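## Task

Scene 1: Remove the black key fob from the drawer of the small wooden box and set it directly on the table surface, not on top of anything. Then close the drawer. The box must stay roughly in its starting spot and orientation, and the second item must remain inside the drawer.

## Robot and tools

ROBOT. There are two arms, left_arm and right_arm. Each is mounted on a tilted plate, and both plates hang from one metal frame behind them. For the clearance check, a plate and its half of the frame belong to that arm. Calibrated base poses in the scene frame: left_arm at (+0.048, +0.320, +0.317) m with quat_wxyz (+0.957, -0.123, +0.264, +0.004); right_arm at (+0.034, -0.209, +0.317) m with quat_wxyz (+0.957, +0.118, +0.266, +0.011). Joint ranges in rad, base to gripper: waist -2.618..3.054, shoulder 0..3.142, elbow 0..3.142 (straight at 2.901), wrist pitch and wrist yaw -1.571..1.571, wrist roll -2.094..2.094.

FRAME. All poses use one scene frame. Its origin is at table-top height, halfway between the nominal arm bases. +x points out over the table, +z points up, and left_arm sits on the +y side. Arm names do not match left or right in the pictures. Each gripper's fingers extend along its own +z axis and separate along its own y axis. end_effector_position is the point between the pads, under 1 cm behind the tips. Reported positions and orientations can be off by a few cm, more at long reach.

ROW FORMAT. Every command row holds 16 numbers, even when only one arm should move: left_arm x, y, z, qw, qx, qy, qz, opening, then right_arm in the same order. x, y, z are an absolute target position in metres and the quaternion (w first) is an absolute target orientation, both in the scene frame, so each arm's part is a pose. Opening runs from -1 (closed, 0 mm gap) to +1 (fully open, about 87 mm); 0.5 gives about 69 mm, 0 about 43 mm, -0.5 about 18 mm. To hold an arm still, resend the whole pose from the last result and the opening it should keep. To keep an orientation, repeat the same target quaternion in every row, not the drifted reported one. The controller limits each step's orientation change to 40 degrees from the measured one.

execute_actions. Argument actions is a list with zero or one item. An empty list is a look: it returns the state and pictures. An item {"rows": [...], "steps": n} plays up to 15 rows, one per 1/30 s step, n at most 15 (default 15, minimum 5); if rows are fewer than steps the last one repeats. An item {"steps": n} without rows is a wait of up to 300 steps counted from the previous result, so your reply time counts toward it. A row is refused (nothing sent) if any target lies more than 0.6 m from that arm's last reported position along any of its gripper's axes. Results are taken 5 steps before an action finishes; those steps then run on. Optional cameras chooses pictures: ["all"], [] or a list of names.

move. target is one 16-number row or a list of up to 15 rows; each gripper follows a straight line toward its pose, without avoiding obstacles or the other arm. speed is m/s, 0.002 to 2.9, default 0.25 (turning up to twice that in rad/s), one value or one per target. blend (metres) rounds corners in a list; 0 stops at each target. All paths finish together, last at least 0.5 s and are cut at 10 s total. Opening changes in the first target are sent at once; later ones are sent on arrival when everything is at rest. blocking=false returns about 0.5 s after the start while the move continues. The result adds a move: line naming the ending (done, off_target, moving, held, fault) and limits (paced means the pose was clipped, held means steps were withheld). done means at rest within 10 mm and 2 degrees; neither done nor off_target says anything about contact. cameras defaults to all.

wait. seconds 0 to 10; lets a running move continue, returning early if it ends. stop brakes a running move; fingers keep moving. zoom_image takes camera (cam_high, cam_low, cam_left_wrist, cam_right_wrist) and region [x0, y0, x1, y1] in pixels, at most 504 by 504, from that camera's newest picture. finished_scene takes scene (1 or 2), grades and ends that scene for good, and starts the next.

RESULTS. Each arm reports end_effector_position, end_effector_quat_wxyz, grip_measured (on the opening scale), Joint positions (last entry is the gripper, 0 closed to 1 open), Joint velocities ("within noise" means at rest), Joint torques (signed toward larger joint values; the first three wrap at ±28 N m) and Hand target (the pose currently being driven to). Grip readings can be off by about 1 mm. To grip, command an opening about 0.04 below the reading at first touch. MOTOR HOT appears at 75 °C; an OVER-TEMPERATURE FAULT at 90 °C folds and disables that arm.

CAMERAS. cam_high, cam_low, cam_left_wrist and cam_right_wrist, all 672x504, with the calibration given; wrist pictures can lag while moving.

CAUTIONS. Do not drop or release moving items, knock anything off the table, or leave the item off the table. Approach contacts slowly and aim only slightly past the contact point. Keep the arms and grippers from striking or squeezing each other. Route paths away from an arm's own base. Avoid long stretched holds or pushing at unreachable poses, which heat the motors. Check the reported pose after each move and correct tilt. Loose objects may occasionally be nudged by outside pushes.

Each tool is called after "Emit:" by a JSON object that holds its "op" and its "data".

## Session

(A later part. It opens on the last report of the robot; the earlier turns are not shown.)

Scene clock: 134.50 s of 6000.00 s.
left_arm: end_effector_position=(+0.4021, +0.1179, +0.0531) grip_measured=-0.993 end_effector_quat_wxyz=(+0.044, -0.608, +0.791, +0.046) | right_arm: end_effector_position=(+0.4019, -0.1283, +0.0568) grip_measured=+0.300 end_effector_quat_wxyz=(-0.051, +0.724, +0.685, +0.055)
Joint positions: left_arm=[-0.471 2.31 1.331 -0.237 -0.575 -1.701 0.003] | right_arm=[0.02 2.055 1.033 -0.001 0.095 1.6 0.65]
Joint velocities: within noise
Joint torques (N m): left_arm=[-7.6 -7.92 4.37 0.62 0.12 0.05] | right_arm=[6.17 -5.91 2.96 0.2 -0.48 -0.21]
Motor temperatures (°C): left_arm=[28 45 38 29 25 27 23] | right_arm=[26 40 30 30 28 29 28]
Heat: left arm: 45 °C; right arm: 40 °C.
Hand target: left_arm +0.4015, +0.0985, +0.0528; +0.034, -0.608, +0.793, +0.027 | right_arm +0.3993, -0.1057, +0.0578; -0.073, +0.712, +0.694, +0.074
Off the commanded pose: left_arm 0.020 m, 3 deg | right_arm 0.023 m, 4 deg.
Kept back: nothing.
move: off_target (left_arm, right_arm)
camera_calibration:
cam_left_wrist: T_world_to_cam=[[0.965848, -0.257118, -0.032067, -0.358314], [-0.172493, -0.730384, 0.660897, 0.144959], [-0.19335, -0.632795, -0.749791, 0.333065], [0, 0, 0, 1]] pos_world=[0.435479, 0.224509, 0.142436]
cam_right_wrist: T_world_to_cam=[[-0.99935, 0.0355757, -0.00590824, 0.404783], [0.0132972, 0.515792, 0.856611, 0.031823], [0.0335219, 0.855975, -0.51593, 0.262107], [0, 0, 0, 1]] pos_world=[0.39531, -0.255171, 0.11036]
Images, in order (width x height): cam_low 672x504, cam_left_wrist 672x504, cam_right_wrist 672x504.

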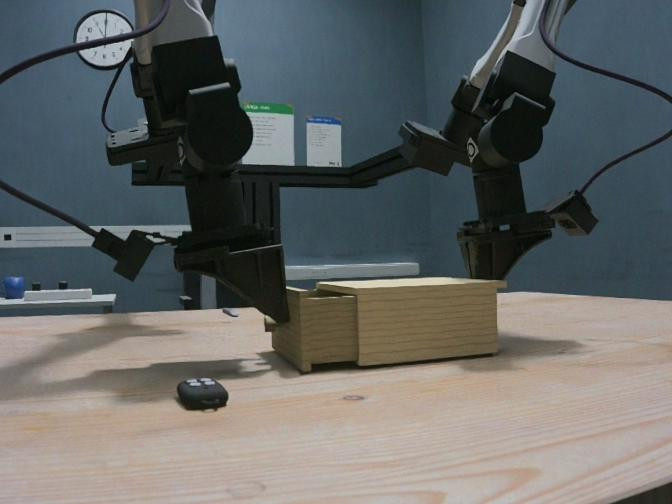

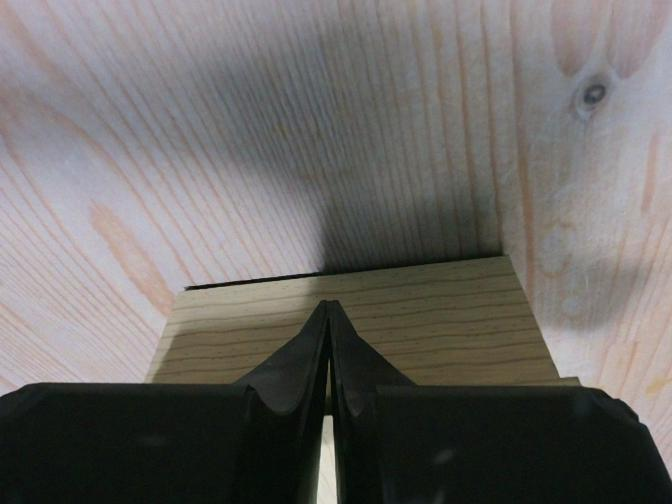

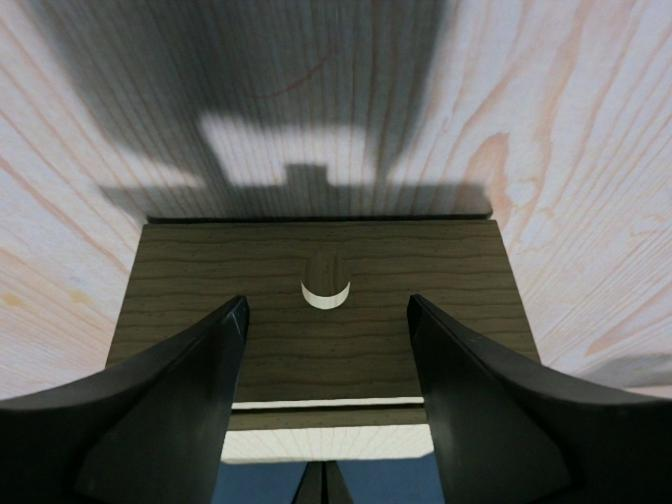

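Emit:
{"op": "move", "data": {"target": [0.402, 0.096, 0.052, -0.0346, 0.6082, -0.7926, -0.0266, -1, 0.400, -0.075, 0.057, -0.0729, 0.7123, 0.6939, 0.0749, 0.3], "speed": 0.08, "cameras": ["cam_low", "cam_left_wrist", "cam_right_wrist"]}}

Scene clock: 135.47 s of 6000.00 s.
left_arm: end_effector_position=(+0.4024, +0.1178, +0.0530) grip_measured=-0.993 end_effector_quat_wxyz=(+0.046, -0.608, +0.791, +0.049) | right_arm: end_effector_position=(+0.4029, -0.1046, +0.0550) grip_measured=+0.300 end_effector_quat_wxyz=(-0.044, +0.728, +0.683, +0.048)
Joint positions: left_arm=[-0.473 2.313 1.337 -0.244 -0.582 -1.706 0.003] | right_arm=[0.091 2.085 1.053 0.002 0.151 1.669 0.65]
Joint velocities: within noise
Joint torques (N m): left_arm=[-7.82 -7.82 4.37 0.67 0.14 0.03] | right_arm=[7.27 -5.94 3.22 0.25 -0.61 -0.25]
Motor temperatures (°C): left_arm=[28 45 38 29 25 27 23] | right_arm=[26 40 30 30 28 29 28]
Heat: left arm: 45 °C; right arm: 40 °C.
Hand target: left_arm +0.4016, +0.0965, +0.0530; +0.034, -0.608, +0.793, +0.027 | right_arm +0.3991, -0.0762, +0.0582; -0.073, +0.712, +0.694, +0.074
Off the commanded pose: left_arm 0.022 m, 3 deg | right_arm 0.030 m, 5 deg.
Kept back: nothing.
move: off_target (left_arm, right_arm)
camera_calibration:
cam_left_wrist: T_world_to_cam=[[0.966095, -0.256005, -0.0334837, -0.358797], [-0.171983, -0.73483, 0.656084, 0.145617], [-0.192566, -0.628081, -0.753945, 0.332372], [0, 0, 0, 1]] pos_world=[0.435679, 0.223906, 0.143039]
cam_right_wrist: T_world_to_cam=[[-0.999043, 0.0434197, -0.00524888, 0.405552], [0.0186832, 0.532201, 0.846412, 0.0212191], [0.0395444, 0.845504, -0.532503, 0.238319], [0, 0, 0, 1]] pos_world=[0.395343, -0.230401, 0.111074]
Images, in order (width x height): cam_low 672x504, cam_left_wrist 672x504, cam_right_wrist 672x504.

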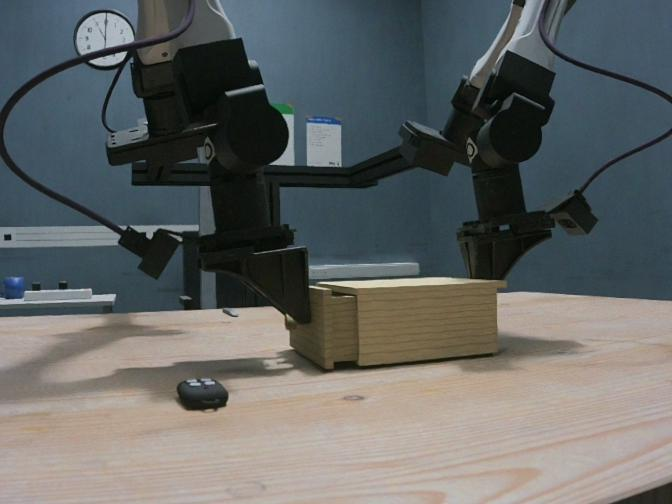

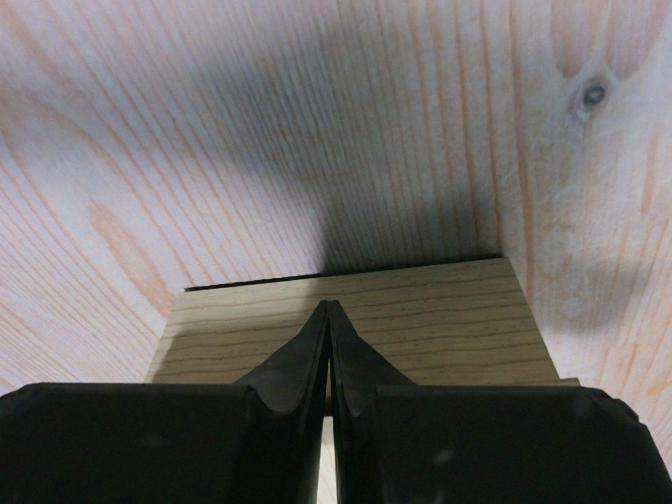

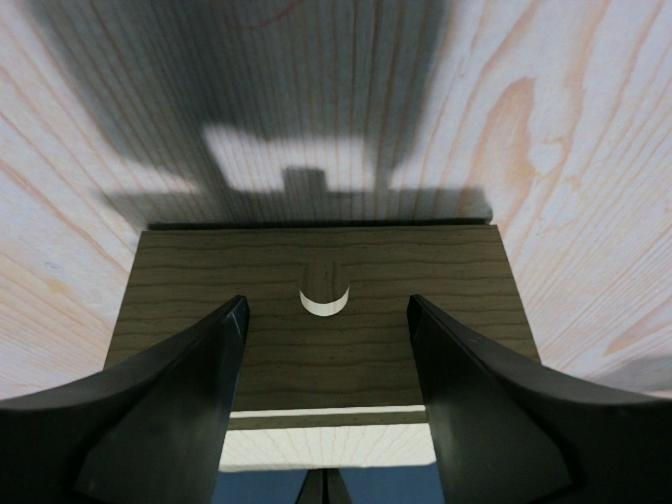

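Emit:
{"op": "move", "data": {"target": [0.402, 0.096, 0.052, -0.0346, 0.6082, -0.7926, -0.0266, -1, 0.400, -0.052, 0.057, -0.0729, 0.7123, 0.6939, 0.0749, 0.3], "speed": 0.06, "cameras": ["cam_low", "cam_left_wrist", "cam_right_wrist"]}}

Scene clock: 136.47 s of 6000.00 s.
left_arm: end_effector_position=(+0.4024, +0.1179, +0.0530) grip_measured=-0.993 end_effector_quat_wxyz=(+0.046, -0.608, +0.791, +0.049) | right_arm: end_effector_position=(+0.4038, -0.0875, +0.0530) grip_measured=+0.300 end_effector_quat_wxyz=(-0.036, +0.731, +0.681, +0.041)
Joint positions: left_arm=[-0.473 2.313 1.337 -0.244 -0.582 -1.706 0.003] | right_arm=[0.145 2.113 1.074 0.002 0.201 1.723 0.65]
Joint velocities: within noise
Joint torques (N m): left_arm=[-7.77 -7.86 4.34 0.65 0.16 0.05] | right_arm=[8.05 -6.05 3.33 0.21 -0.79 -0.23]
Motor temperatures (°C): left_arm=[28 45 38 29 25 27 23] | right_arm=[26 39 30 30 28 29 28]
Heat: left arm: 45 °C; right arm: 39 °C.
Hand target: left_arm +0.4015, +0.0966, +0.0530; +0.034, -0.608, +0.793, +0.027 | right_arm +0.3987, -0.0536, +0.0586; -0.073, +0.712, +0.694, +0.074
Off the commanded pose: left_arm 0.022 m, 3 deg | right_arm 0.036 m, 6 deg.
Kept back: nothing.
move: off_target (left_arm, right_arm)
camera_calibration:
cam_left_wrist: T_world_to_cam=[[0.96613, -0.255843, -0.0337203, -0.358692], [-0.171792, -0.735162, 0.655762, 0.14571], [-0.192562, -0.627759, -0.754214, 0.33238], [0, 0, 0, 1]] pos_world=[0.435579, 0.224006, 0.143039]
cam_right_wrist: T_world_to_cam=[[-0.998692, 0.0505095, -0.00798845, 0.406256], [0.0211606, 0.550398, 0.834634, 0.0150713], [0.0465538, 0.833373, -0.550747, 0.219733], [0, 0, 0, 1]] pos_world=[0.395176, -0.211935, 0.111684]
Images, in order (width x height): cam_low 672x504, cam_left_wrist 672x504, cam_right_wrist 672x504.

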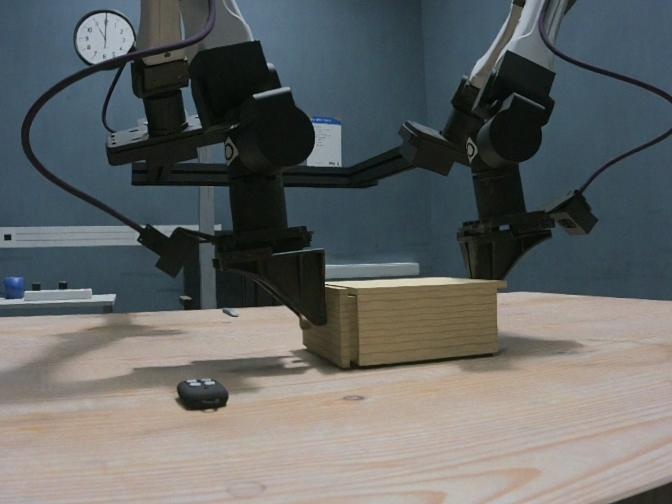

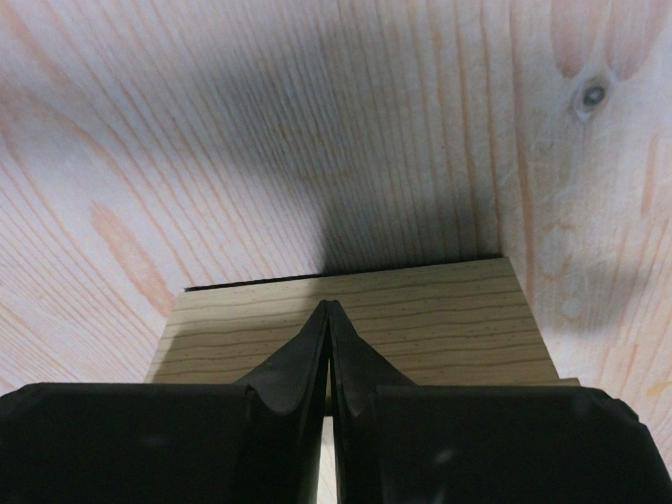

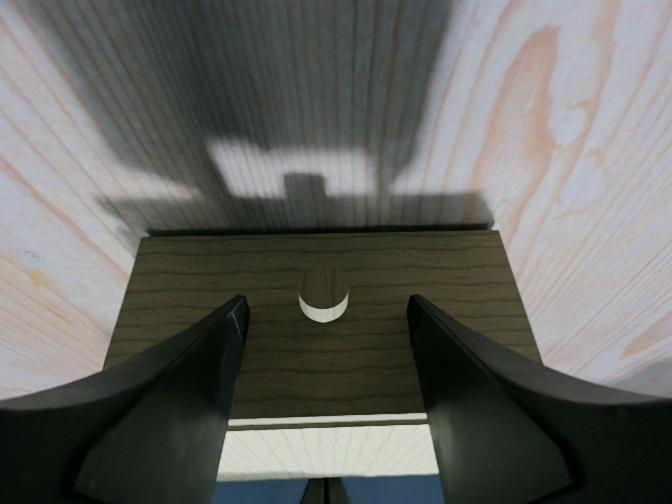

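Emit:
{"op": "zoom_image", "data": {"camera": "cam_low", "region": [290, 270, 410, 380]}}

Scaled by 4.200 from the camera's 672x504 image, which has a finer 960x720 frame.

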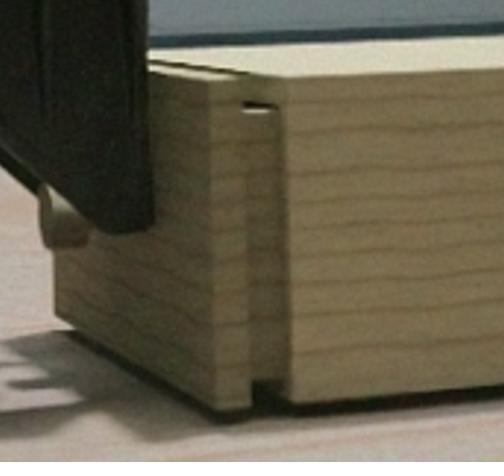

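Emit:
{"op": "zoom_image", "data": {"camera": "cam_right_wrist", "region": [215, 370, 465, 490]}}

Scaled by 2.016 from the camera's 672x504 image, which has a finer 960x720 frame.

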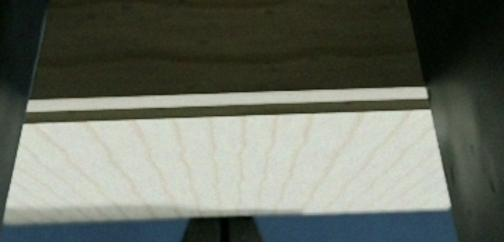

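Emit:
{"op": "zoom_image", "data": {"camera": "cam_low", "region": [325, 272, 375, 312]}}

Scaled by 10.080 from the camera's 672x504 image, which has a finer 960x720 frame.

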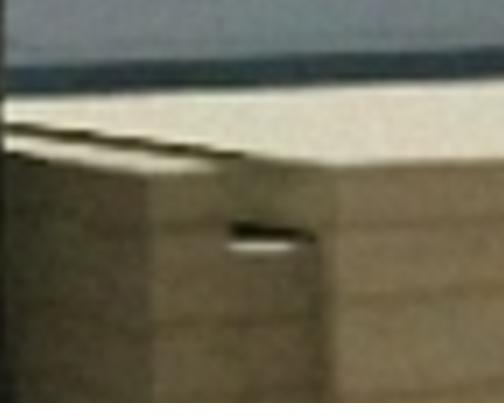

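Emit:
{"op": "move", "data": {"target": [0.402, 0.094, 0.052, -0.0346, 0.6082, -0.7926, -0.0266, -1, 0.400, -0.042, 0.057, -0.0729, 0.7123, 0.6939, 0.0749, 0.3], "speed": 0.05, "cameras": ["cam_low", "cam_right_wrist"]}}

Emit:
{"op": "zoom_image", "data": {"camera": "cam_low", "region": [290, 270, 410, 380]}}

Scene clock: 139.23 s of 6000.00 s.
left_arm: end_effector_position=(+0.4026, +0.1179, +0.0530) grip_measured=-0.993 end_effector_quat_wxyz=(+0.048, -0.608, +0.791, +0.051) | right_arm: end_effector_position=(+0.4039, -0.0866, +0.0512) grip_measured=+0.300 end_effector_quat_wxyz=(-0.025, +0.732, +0.680, +0.032)
Joint positions: left_arm=[-0.476 2.316 1.342 -0.251 -0.589 -1.71 0.003] | right_arm=[0.159 2.12 1.08 0 0.235 1.737 0.65]
Joint velocities: within noise
Joint torques (N m): left_arm=[-8.02 -7.83 4.31 0.66 0.21 0.04] | right_arm=[9.06 -5.98 3.71 0.2 -1 -0.13]
Motor temperatures (°C): left_arm=[29 45 38 29 25 27 23] | right_arm=[27 39 30 30 28 29 28]
Heat: left arm: 45 °C; right arm: 39 °C.
Hand target: left_arm +0.4016, +0.0947, +0.0532; +0.035, -0.608, +0.793, +0.027 | right_arm +0.3983, -0.0446, +0.0594; -0.072, +0.712, +0.694, +0.073
Off the commanded pose: left_arm 0.024 m, 3 deg | right_arm 0.045 m, 8 deg.
Kept back: nothing.
move: off_target (left_arm, right_arm)
camera_calibration:
cam_right_wrist: T_world_to_cam=[[-0.998566, 0.0524851, -0.0105655, 0.406607], [0.0214573, 0.573144, 0.819174, 0.018654], [0.04905, 0.817772, -0.573448, 0.216852], [0, 0, 0, 1]] pos_world=[0.394986, -0.209368, 0.113368]
Images, in order (width x height): cam_low 672x504, cam_right_wrist 672x504.

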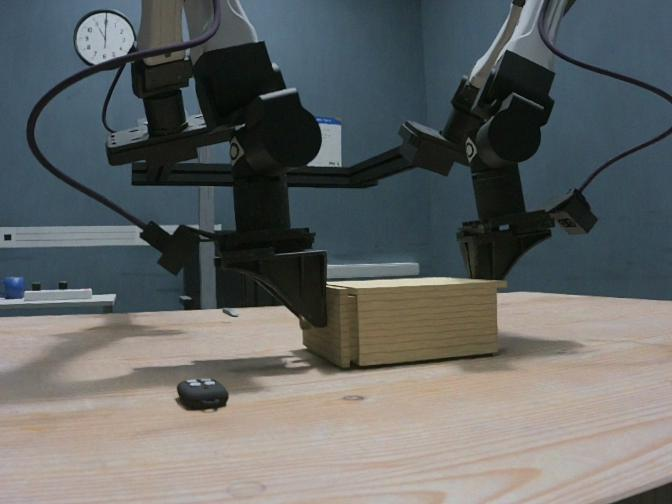

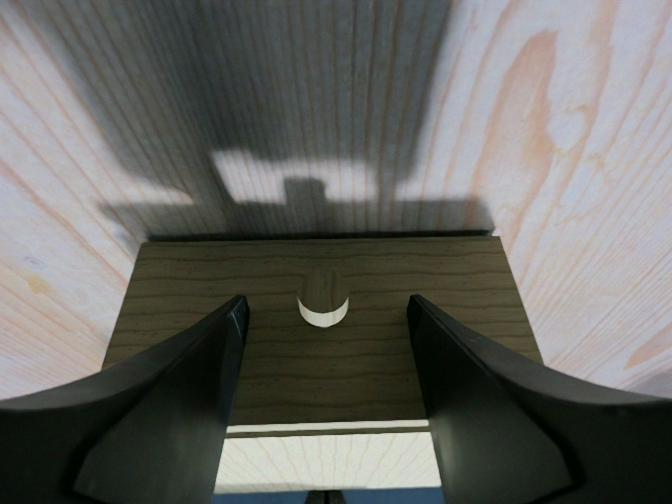

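Scaled by 4.200 from the camera's 672x504 image, which has a finer 960x720 frame.

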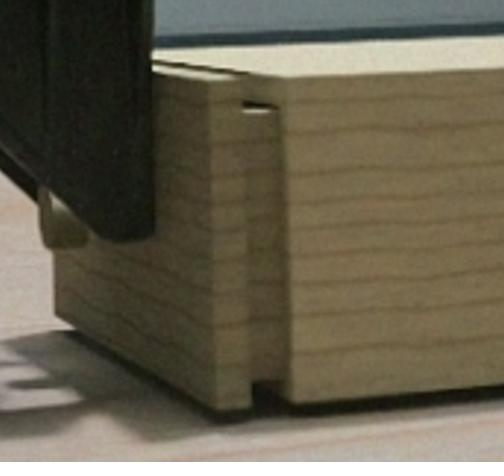

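Emit:
{"op": "wait", "data": {"seconds": 0.1, "cameras": ["cam_high", "cam_low", "cam_right_wrist"]}}

Emit:
{"op": "zoom_image", "data": {"camera": "cam_high", "region": [255, 280, 385, 365]}}

Emit:
{"op": "zoom_image", "data": {"camera": "cam_right_wrist", "region": [215, 390, 465, 500]}}

Scene clock: 140.73 s of 6000.00 s.
left_arm: end_effector_position=(+0.4025, +0.1180, +0.0530) grip_measured=-0.993 end_effector_quat_wxyz=(+0.048, -0.608, +0.791, +0.052) | right_arm: end_effector_position=(+0.4039, -0.0865, +0.0513) grip_measured=+0.300 end_effector_quat_wxyz=(-0.025, +0.732, +0.680, +0.032)
Joint positions: left_arm=[-0.476 2.316 1.342 -0.252 -0.59 -1.711 0.003] | right_arm=[0.16 2.12 1.08 -0.001 0.237 1.738 0.65]
Joint velocities: within noise
Joint torques (N m): left_arm=[-7.95 -7.83 4.34 0.68 0.2 0.06] | right_arm=[9.1 -5.93 3.77 0.23 -1.02 -0.14]
Motor temperatures (°C): left_arm=[29 45 38 29 25 27 23] | right_arm=[27 39 30 30 28 29 28]
Heat: left arm: 45 °C; right arm: 39 °C.
Hand target: left_arm +0.4015, +0.0947, +0.0531; +0.034, -0.608, +0.793, +0.027 | right_arm +0.3983, -0.0445, +0.0595; -0.072, +0.712, +0.694, +0.073
Off the commanded pose: left_arm 0.024 m, 3 deg | right_arm 0.045 m, 8 deg.
Steps of this call (1-45: nothing new was sent). Readings (end_effector_position of left_arm | right_arm):
1: (+0.4025, +0.1180, +0.0530) | (+0.4039, -0.0865, +0.0513)
2: (+0.4025, +0.1180, +0.0530) | (+0.4039, -0.0866, +0.0513)
4: (+0.4025, +0.1180, +0.0530) | (+0.4038, -0.0866, +0.0513)
8: (+0.4025, +0.1180, +0.0530) | (+0.4038, -0.0866, +0.0512)
45: the state above
camera_calibration:
cam_right_wrist: T_world_to_cam=[[-0.998563, 0.052534, -0.0105436, 0.40661], [0.0215591, 0.574072, 0.818521, 0.0186659], [0.049053, 0.817118, -0.57438, 0.216851], [0, 0, 0, 1]] pos_world=[0.394987, -0.209269, 0.113564]
Images, in order (width x height): cam_high 672x504, cam_low 672x504, cam_right_wrist 672x504.

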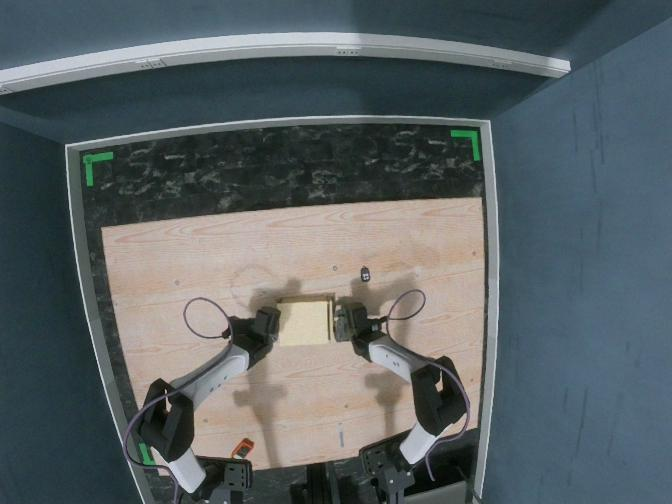

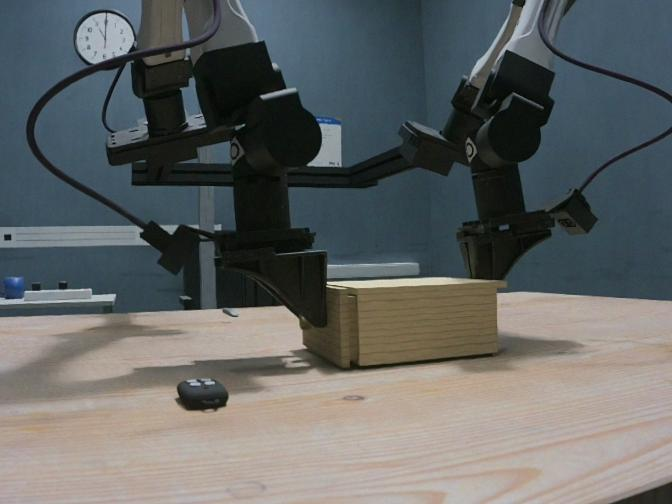

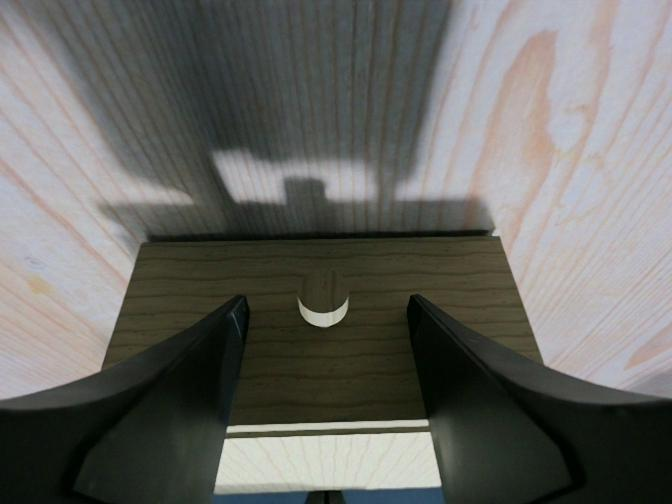

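Scaled by 3.877 from the camera's 672x504 image, which has a finer 960x720 frame.

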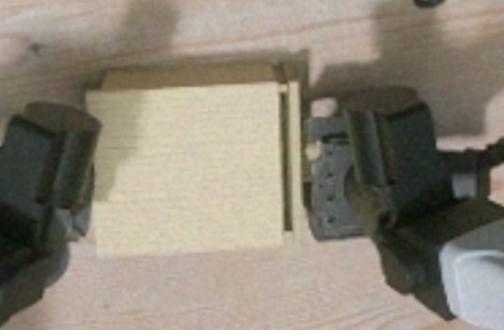

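Scaled by 2.016 from the camera's 672x504 image, which has a finer 960x720 frame.

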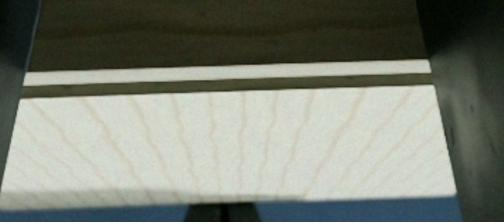

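Emit:
{"op": "move", "data": {"target": [0.402, 0.086, 0.052, -0.0346, 0.6082, -0.7926, -0.0266, -1, 0.400, -0.028, 0.055, -0.0729, 0.7123, 0.6939, 0.0749, 0.3], "speed": 0.05, "cameras": ["cam_low", "cam_high", "cam_right_wrist"]}}

Emit:
{"op": "zoom_image", "data": {"camera": "cam_low", "region": [290, 270, 410, 380]}}

Emit:
{"op": "zoom_image", "data": {"camera": "cam_high", "region": [255, 280, 385, 365]}}

Scene clock: 142.33 s of 6000.00 s.
left_arm: end_effector_position=(+0.4025, +0.1182, +0.0535) grip_measured=-0.993 end_effector_quat_wxyz=(+0.056, -0.606, +0.791, +0.063) | right_arm: end_effector_position=(+0.4041, -0.0758, +0.0484) grip_measured=+0.300 end_effector_quat_wxyz=(-0.022, +0.732, +0.680, +0.029)
Joint positions: left_arm=[-0.486 2.326 1.363 -0.284 -0.617 -1.725 0.003] | right_arm=[0.189 2.145 1.101 -0.004 0.26 1.765 0.65]
Joint velocities: within noise
Joint torques (N m): left_arm=[-8.57 -7.6 4.57 0.8 0.4 0.02] | right_arm=[9.48 -5.82 3.79 0.23 -1.07 -0.13]
Motor temperatures (°C): left_arm=[29 45 38 29 25 27 23] | right_arm=[27 39 30 30 28 29 28]
Heat: left arm: 45 °C; right arm: 39 °C.
Hand target: left_arm +0.4011, +0.0873, +0.0540; +0.034, -0.608, +0.793, +0.027 | right_arm +0.3980, -0.0310, +0.0577; -0.072, +0.712, +0.694, +0.073
Off the commanded pose: left_arm 0.032 m, 5 deg | right_arm 0.048 m, 8 deg.
Kept back: nothing.
move: off_target (left_arm, right_arm)
camera_calibration:
cam_right_wrist: T_world_to_cam=[[-0.998535, 0.0530336, -0.0106991, 0.4063], [0.0221578, 0.58129, 0.813395, 0.0153926], [0.0493565, 0.811966, -0.581614, 0.206148], [0, 0, 0, 1]] pos_world=[0.395189, -0.197881, 0.111726]
Images, in order (width x height): cam_high 672x504, cam_low 672x504, cam_right_wrist 672x504.

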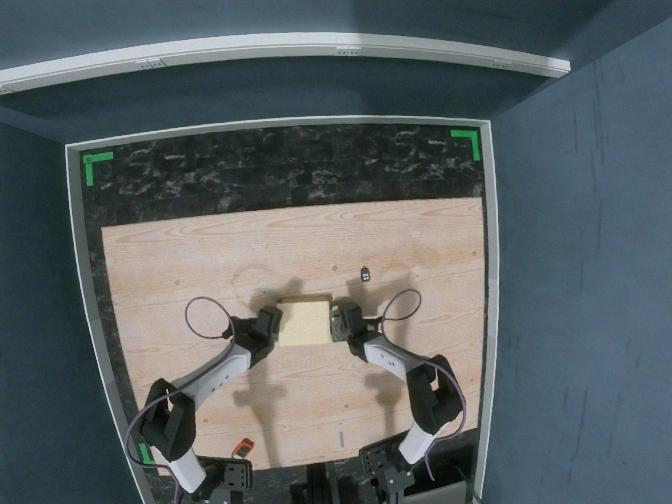

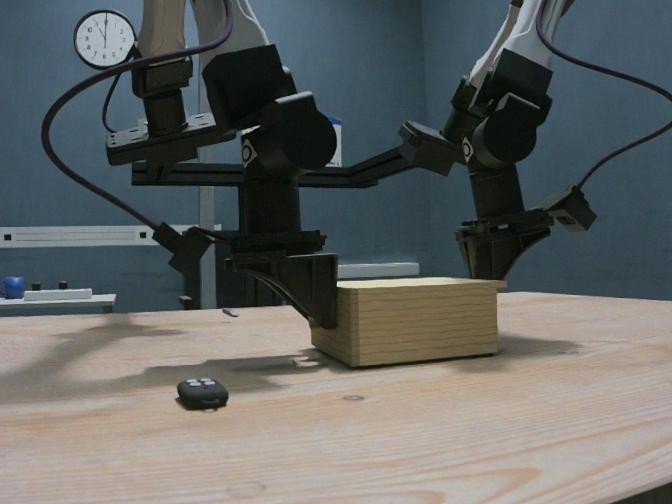

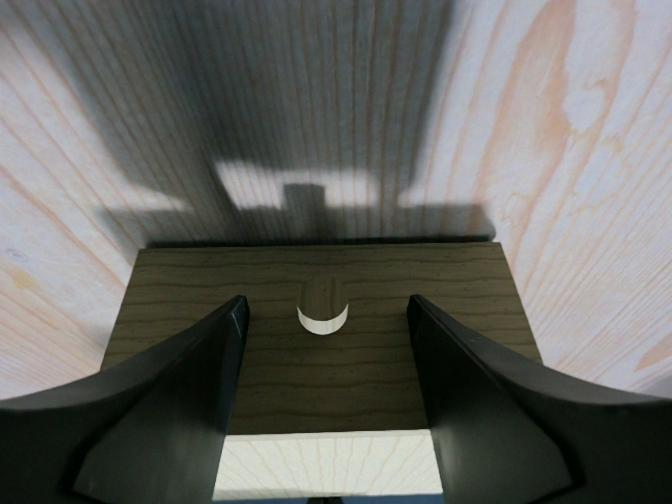

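Scaled by 4.200 from the camera's 672x504 image, which has a finer 960x720 frame.

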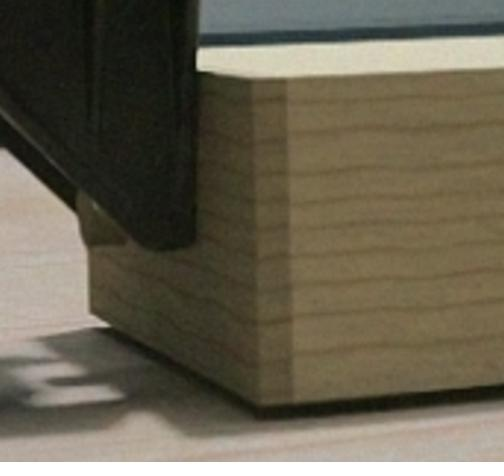

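Scaled by 3.877 from the camera's 672x504 image, which has a finer 960x720 frame.

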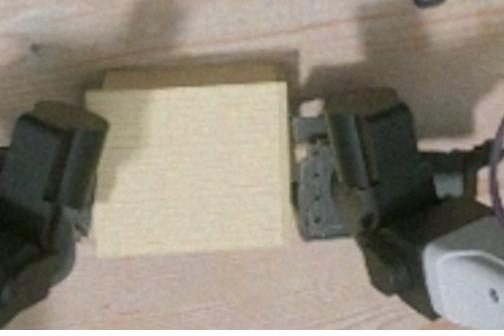

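Emit:
{"op": "move", "data": {"target": [[0.4025, 0.1215, 0.0535, 0.056, -0.606, 0.791, 0.063, -1, 0.404, -0.080, 0.0490, -0.022, 0.732, 0.680, 0.029, 0.3], [0.405, 0.150, 0.060, 0.040, -0.607, 0.792, 0.045, -1, 0.403, -0.125, 0.055, -0.050, 0.724, 0.686, 0.050, 0.3], [0.400, 0.190, 0.130, 0.040, -0.607, 0.792, 0.045, -1, 0.400, -0.200, 0.120, -0.060, 0.720, 0.690, 0.060, 0.3]], "speed": [0.06, 0.08, 0.2]}}

Scene clock: 145.93 s of 6000.00 s.
left_arm: end_effector_position=(+0.4005, +0.1849, +0.1268) grip_measured=-0.993 end_effector_quat_wxyz=(+0.044, -0.607, +0.793, +0.044) | right_arm: end_effector_position=(+0.3951, -0.1962, +0.1104) grip_measured=+0.300 end_effector_quat_wxyz=(-0.068, +0.721, +0.688, +0.053)
Joint positions: left_arm=[-0.403 1.943 1.087 -0.317 -0.548 -1.62 0.003] | right_arm=[-0.153 1.816 0.981 -0.209 -0.013 1.446 0.65]
Joint velocities: within noise
Joint torques (N m): left_arm=[-3.02 -10.25 2.65 0.29 -0.06 0.24] | right_arm=[1.21 -10.47 2.74 -0.05 -0.04 -0.27]
Motor temperatures (°C): left_arm=[29 46 37 29 25 27 23] | right_arm=[27 39 30 29 28 29 28]
Heat: left arm: 46 °C; right arm: 39 °C.
Hand target: left_arm +0.4000, +0.1899, +0.1299; +0.040, -0.607, +0.792, +0.045 | right_arm +0.4000, -0.1998, +0.1197; -0.060, +0.719, +0.689, +0.060
Off the commanded pose: left_arm 0.006 m, 0 deg | right_arm 0.011 m, 1 deg.
Kept back: nothing.
move: off_target (right_arm)
camera_calibration:
cam_left_wrist: T_world_to_cam=[[0.964855, -0.261119, -0.0295118, -0.336382], [-0.176605, -0.727501, 0.662988, 0.145796], [-0.194589, -0.634475, -0.748048, 0.431022], [0, 0, 0, 1]] pos_world=[0.43418, 0.291703, 0.215837]
cam_right_wrist: T_world_to_cam=[[-0.999513, 0.0248005, 0.0189426, 0.395839], [0.0287752, 0.497499, 0.866987, 0.0101968], [0.0120778, 0.86711, -0.497971, 0.356757], [0, 0, 0, 1]] pos_world=[0.391044, -0.324237, 0.161316]

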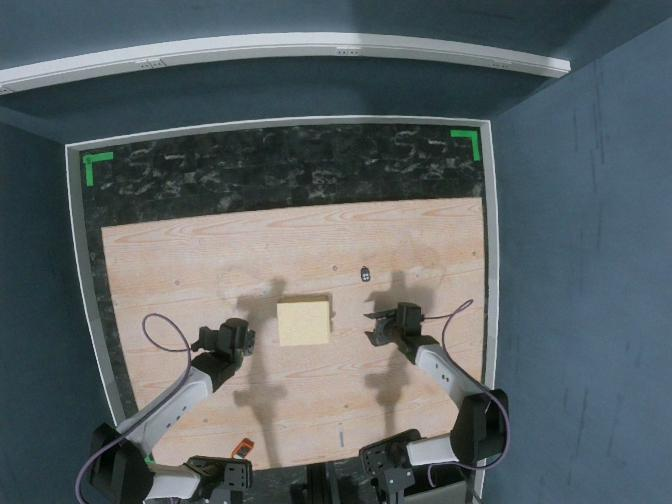

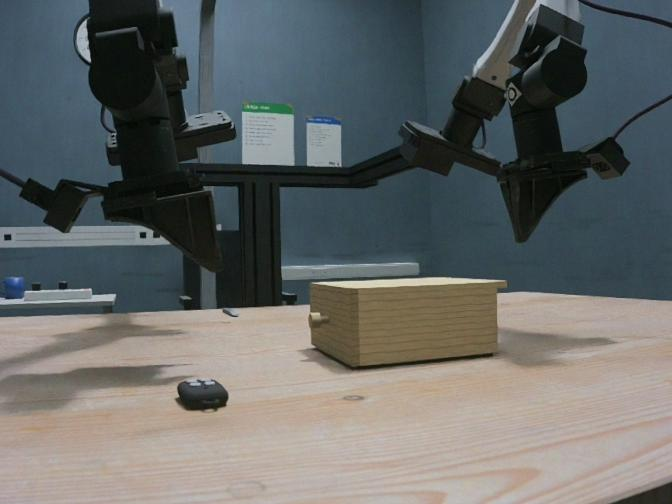

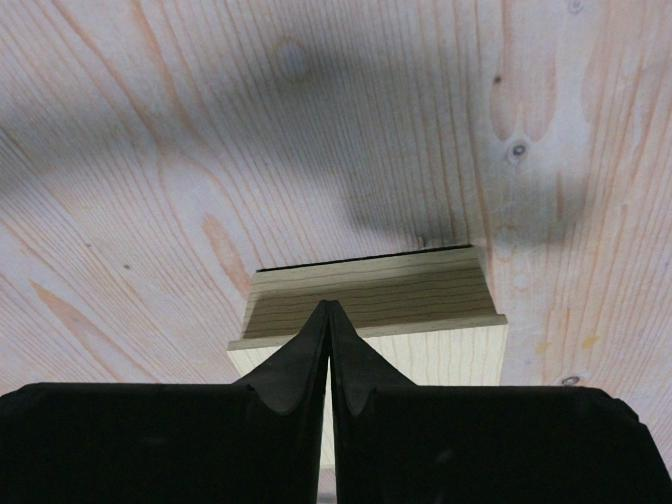

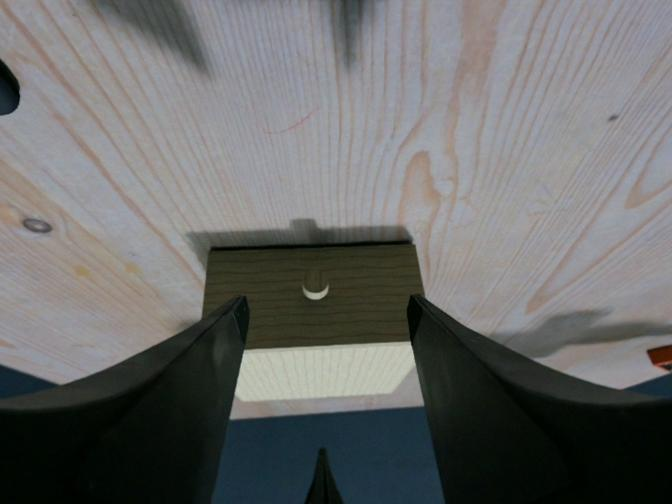

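Emit:
{"op": "zoom_image", "data": {"camera": "cam_low", "region": [160, 265, 520, 425]}}

Scaled by 1.400 from the camera's 672x504 image, which has a finer 960x720 frame.

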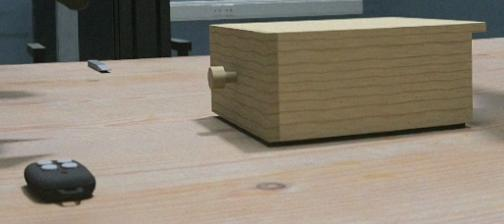

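Emit:
{"op": "finished_scene", "data": {"scene": 1}}

The scene is finished: the task was done.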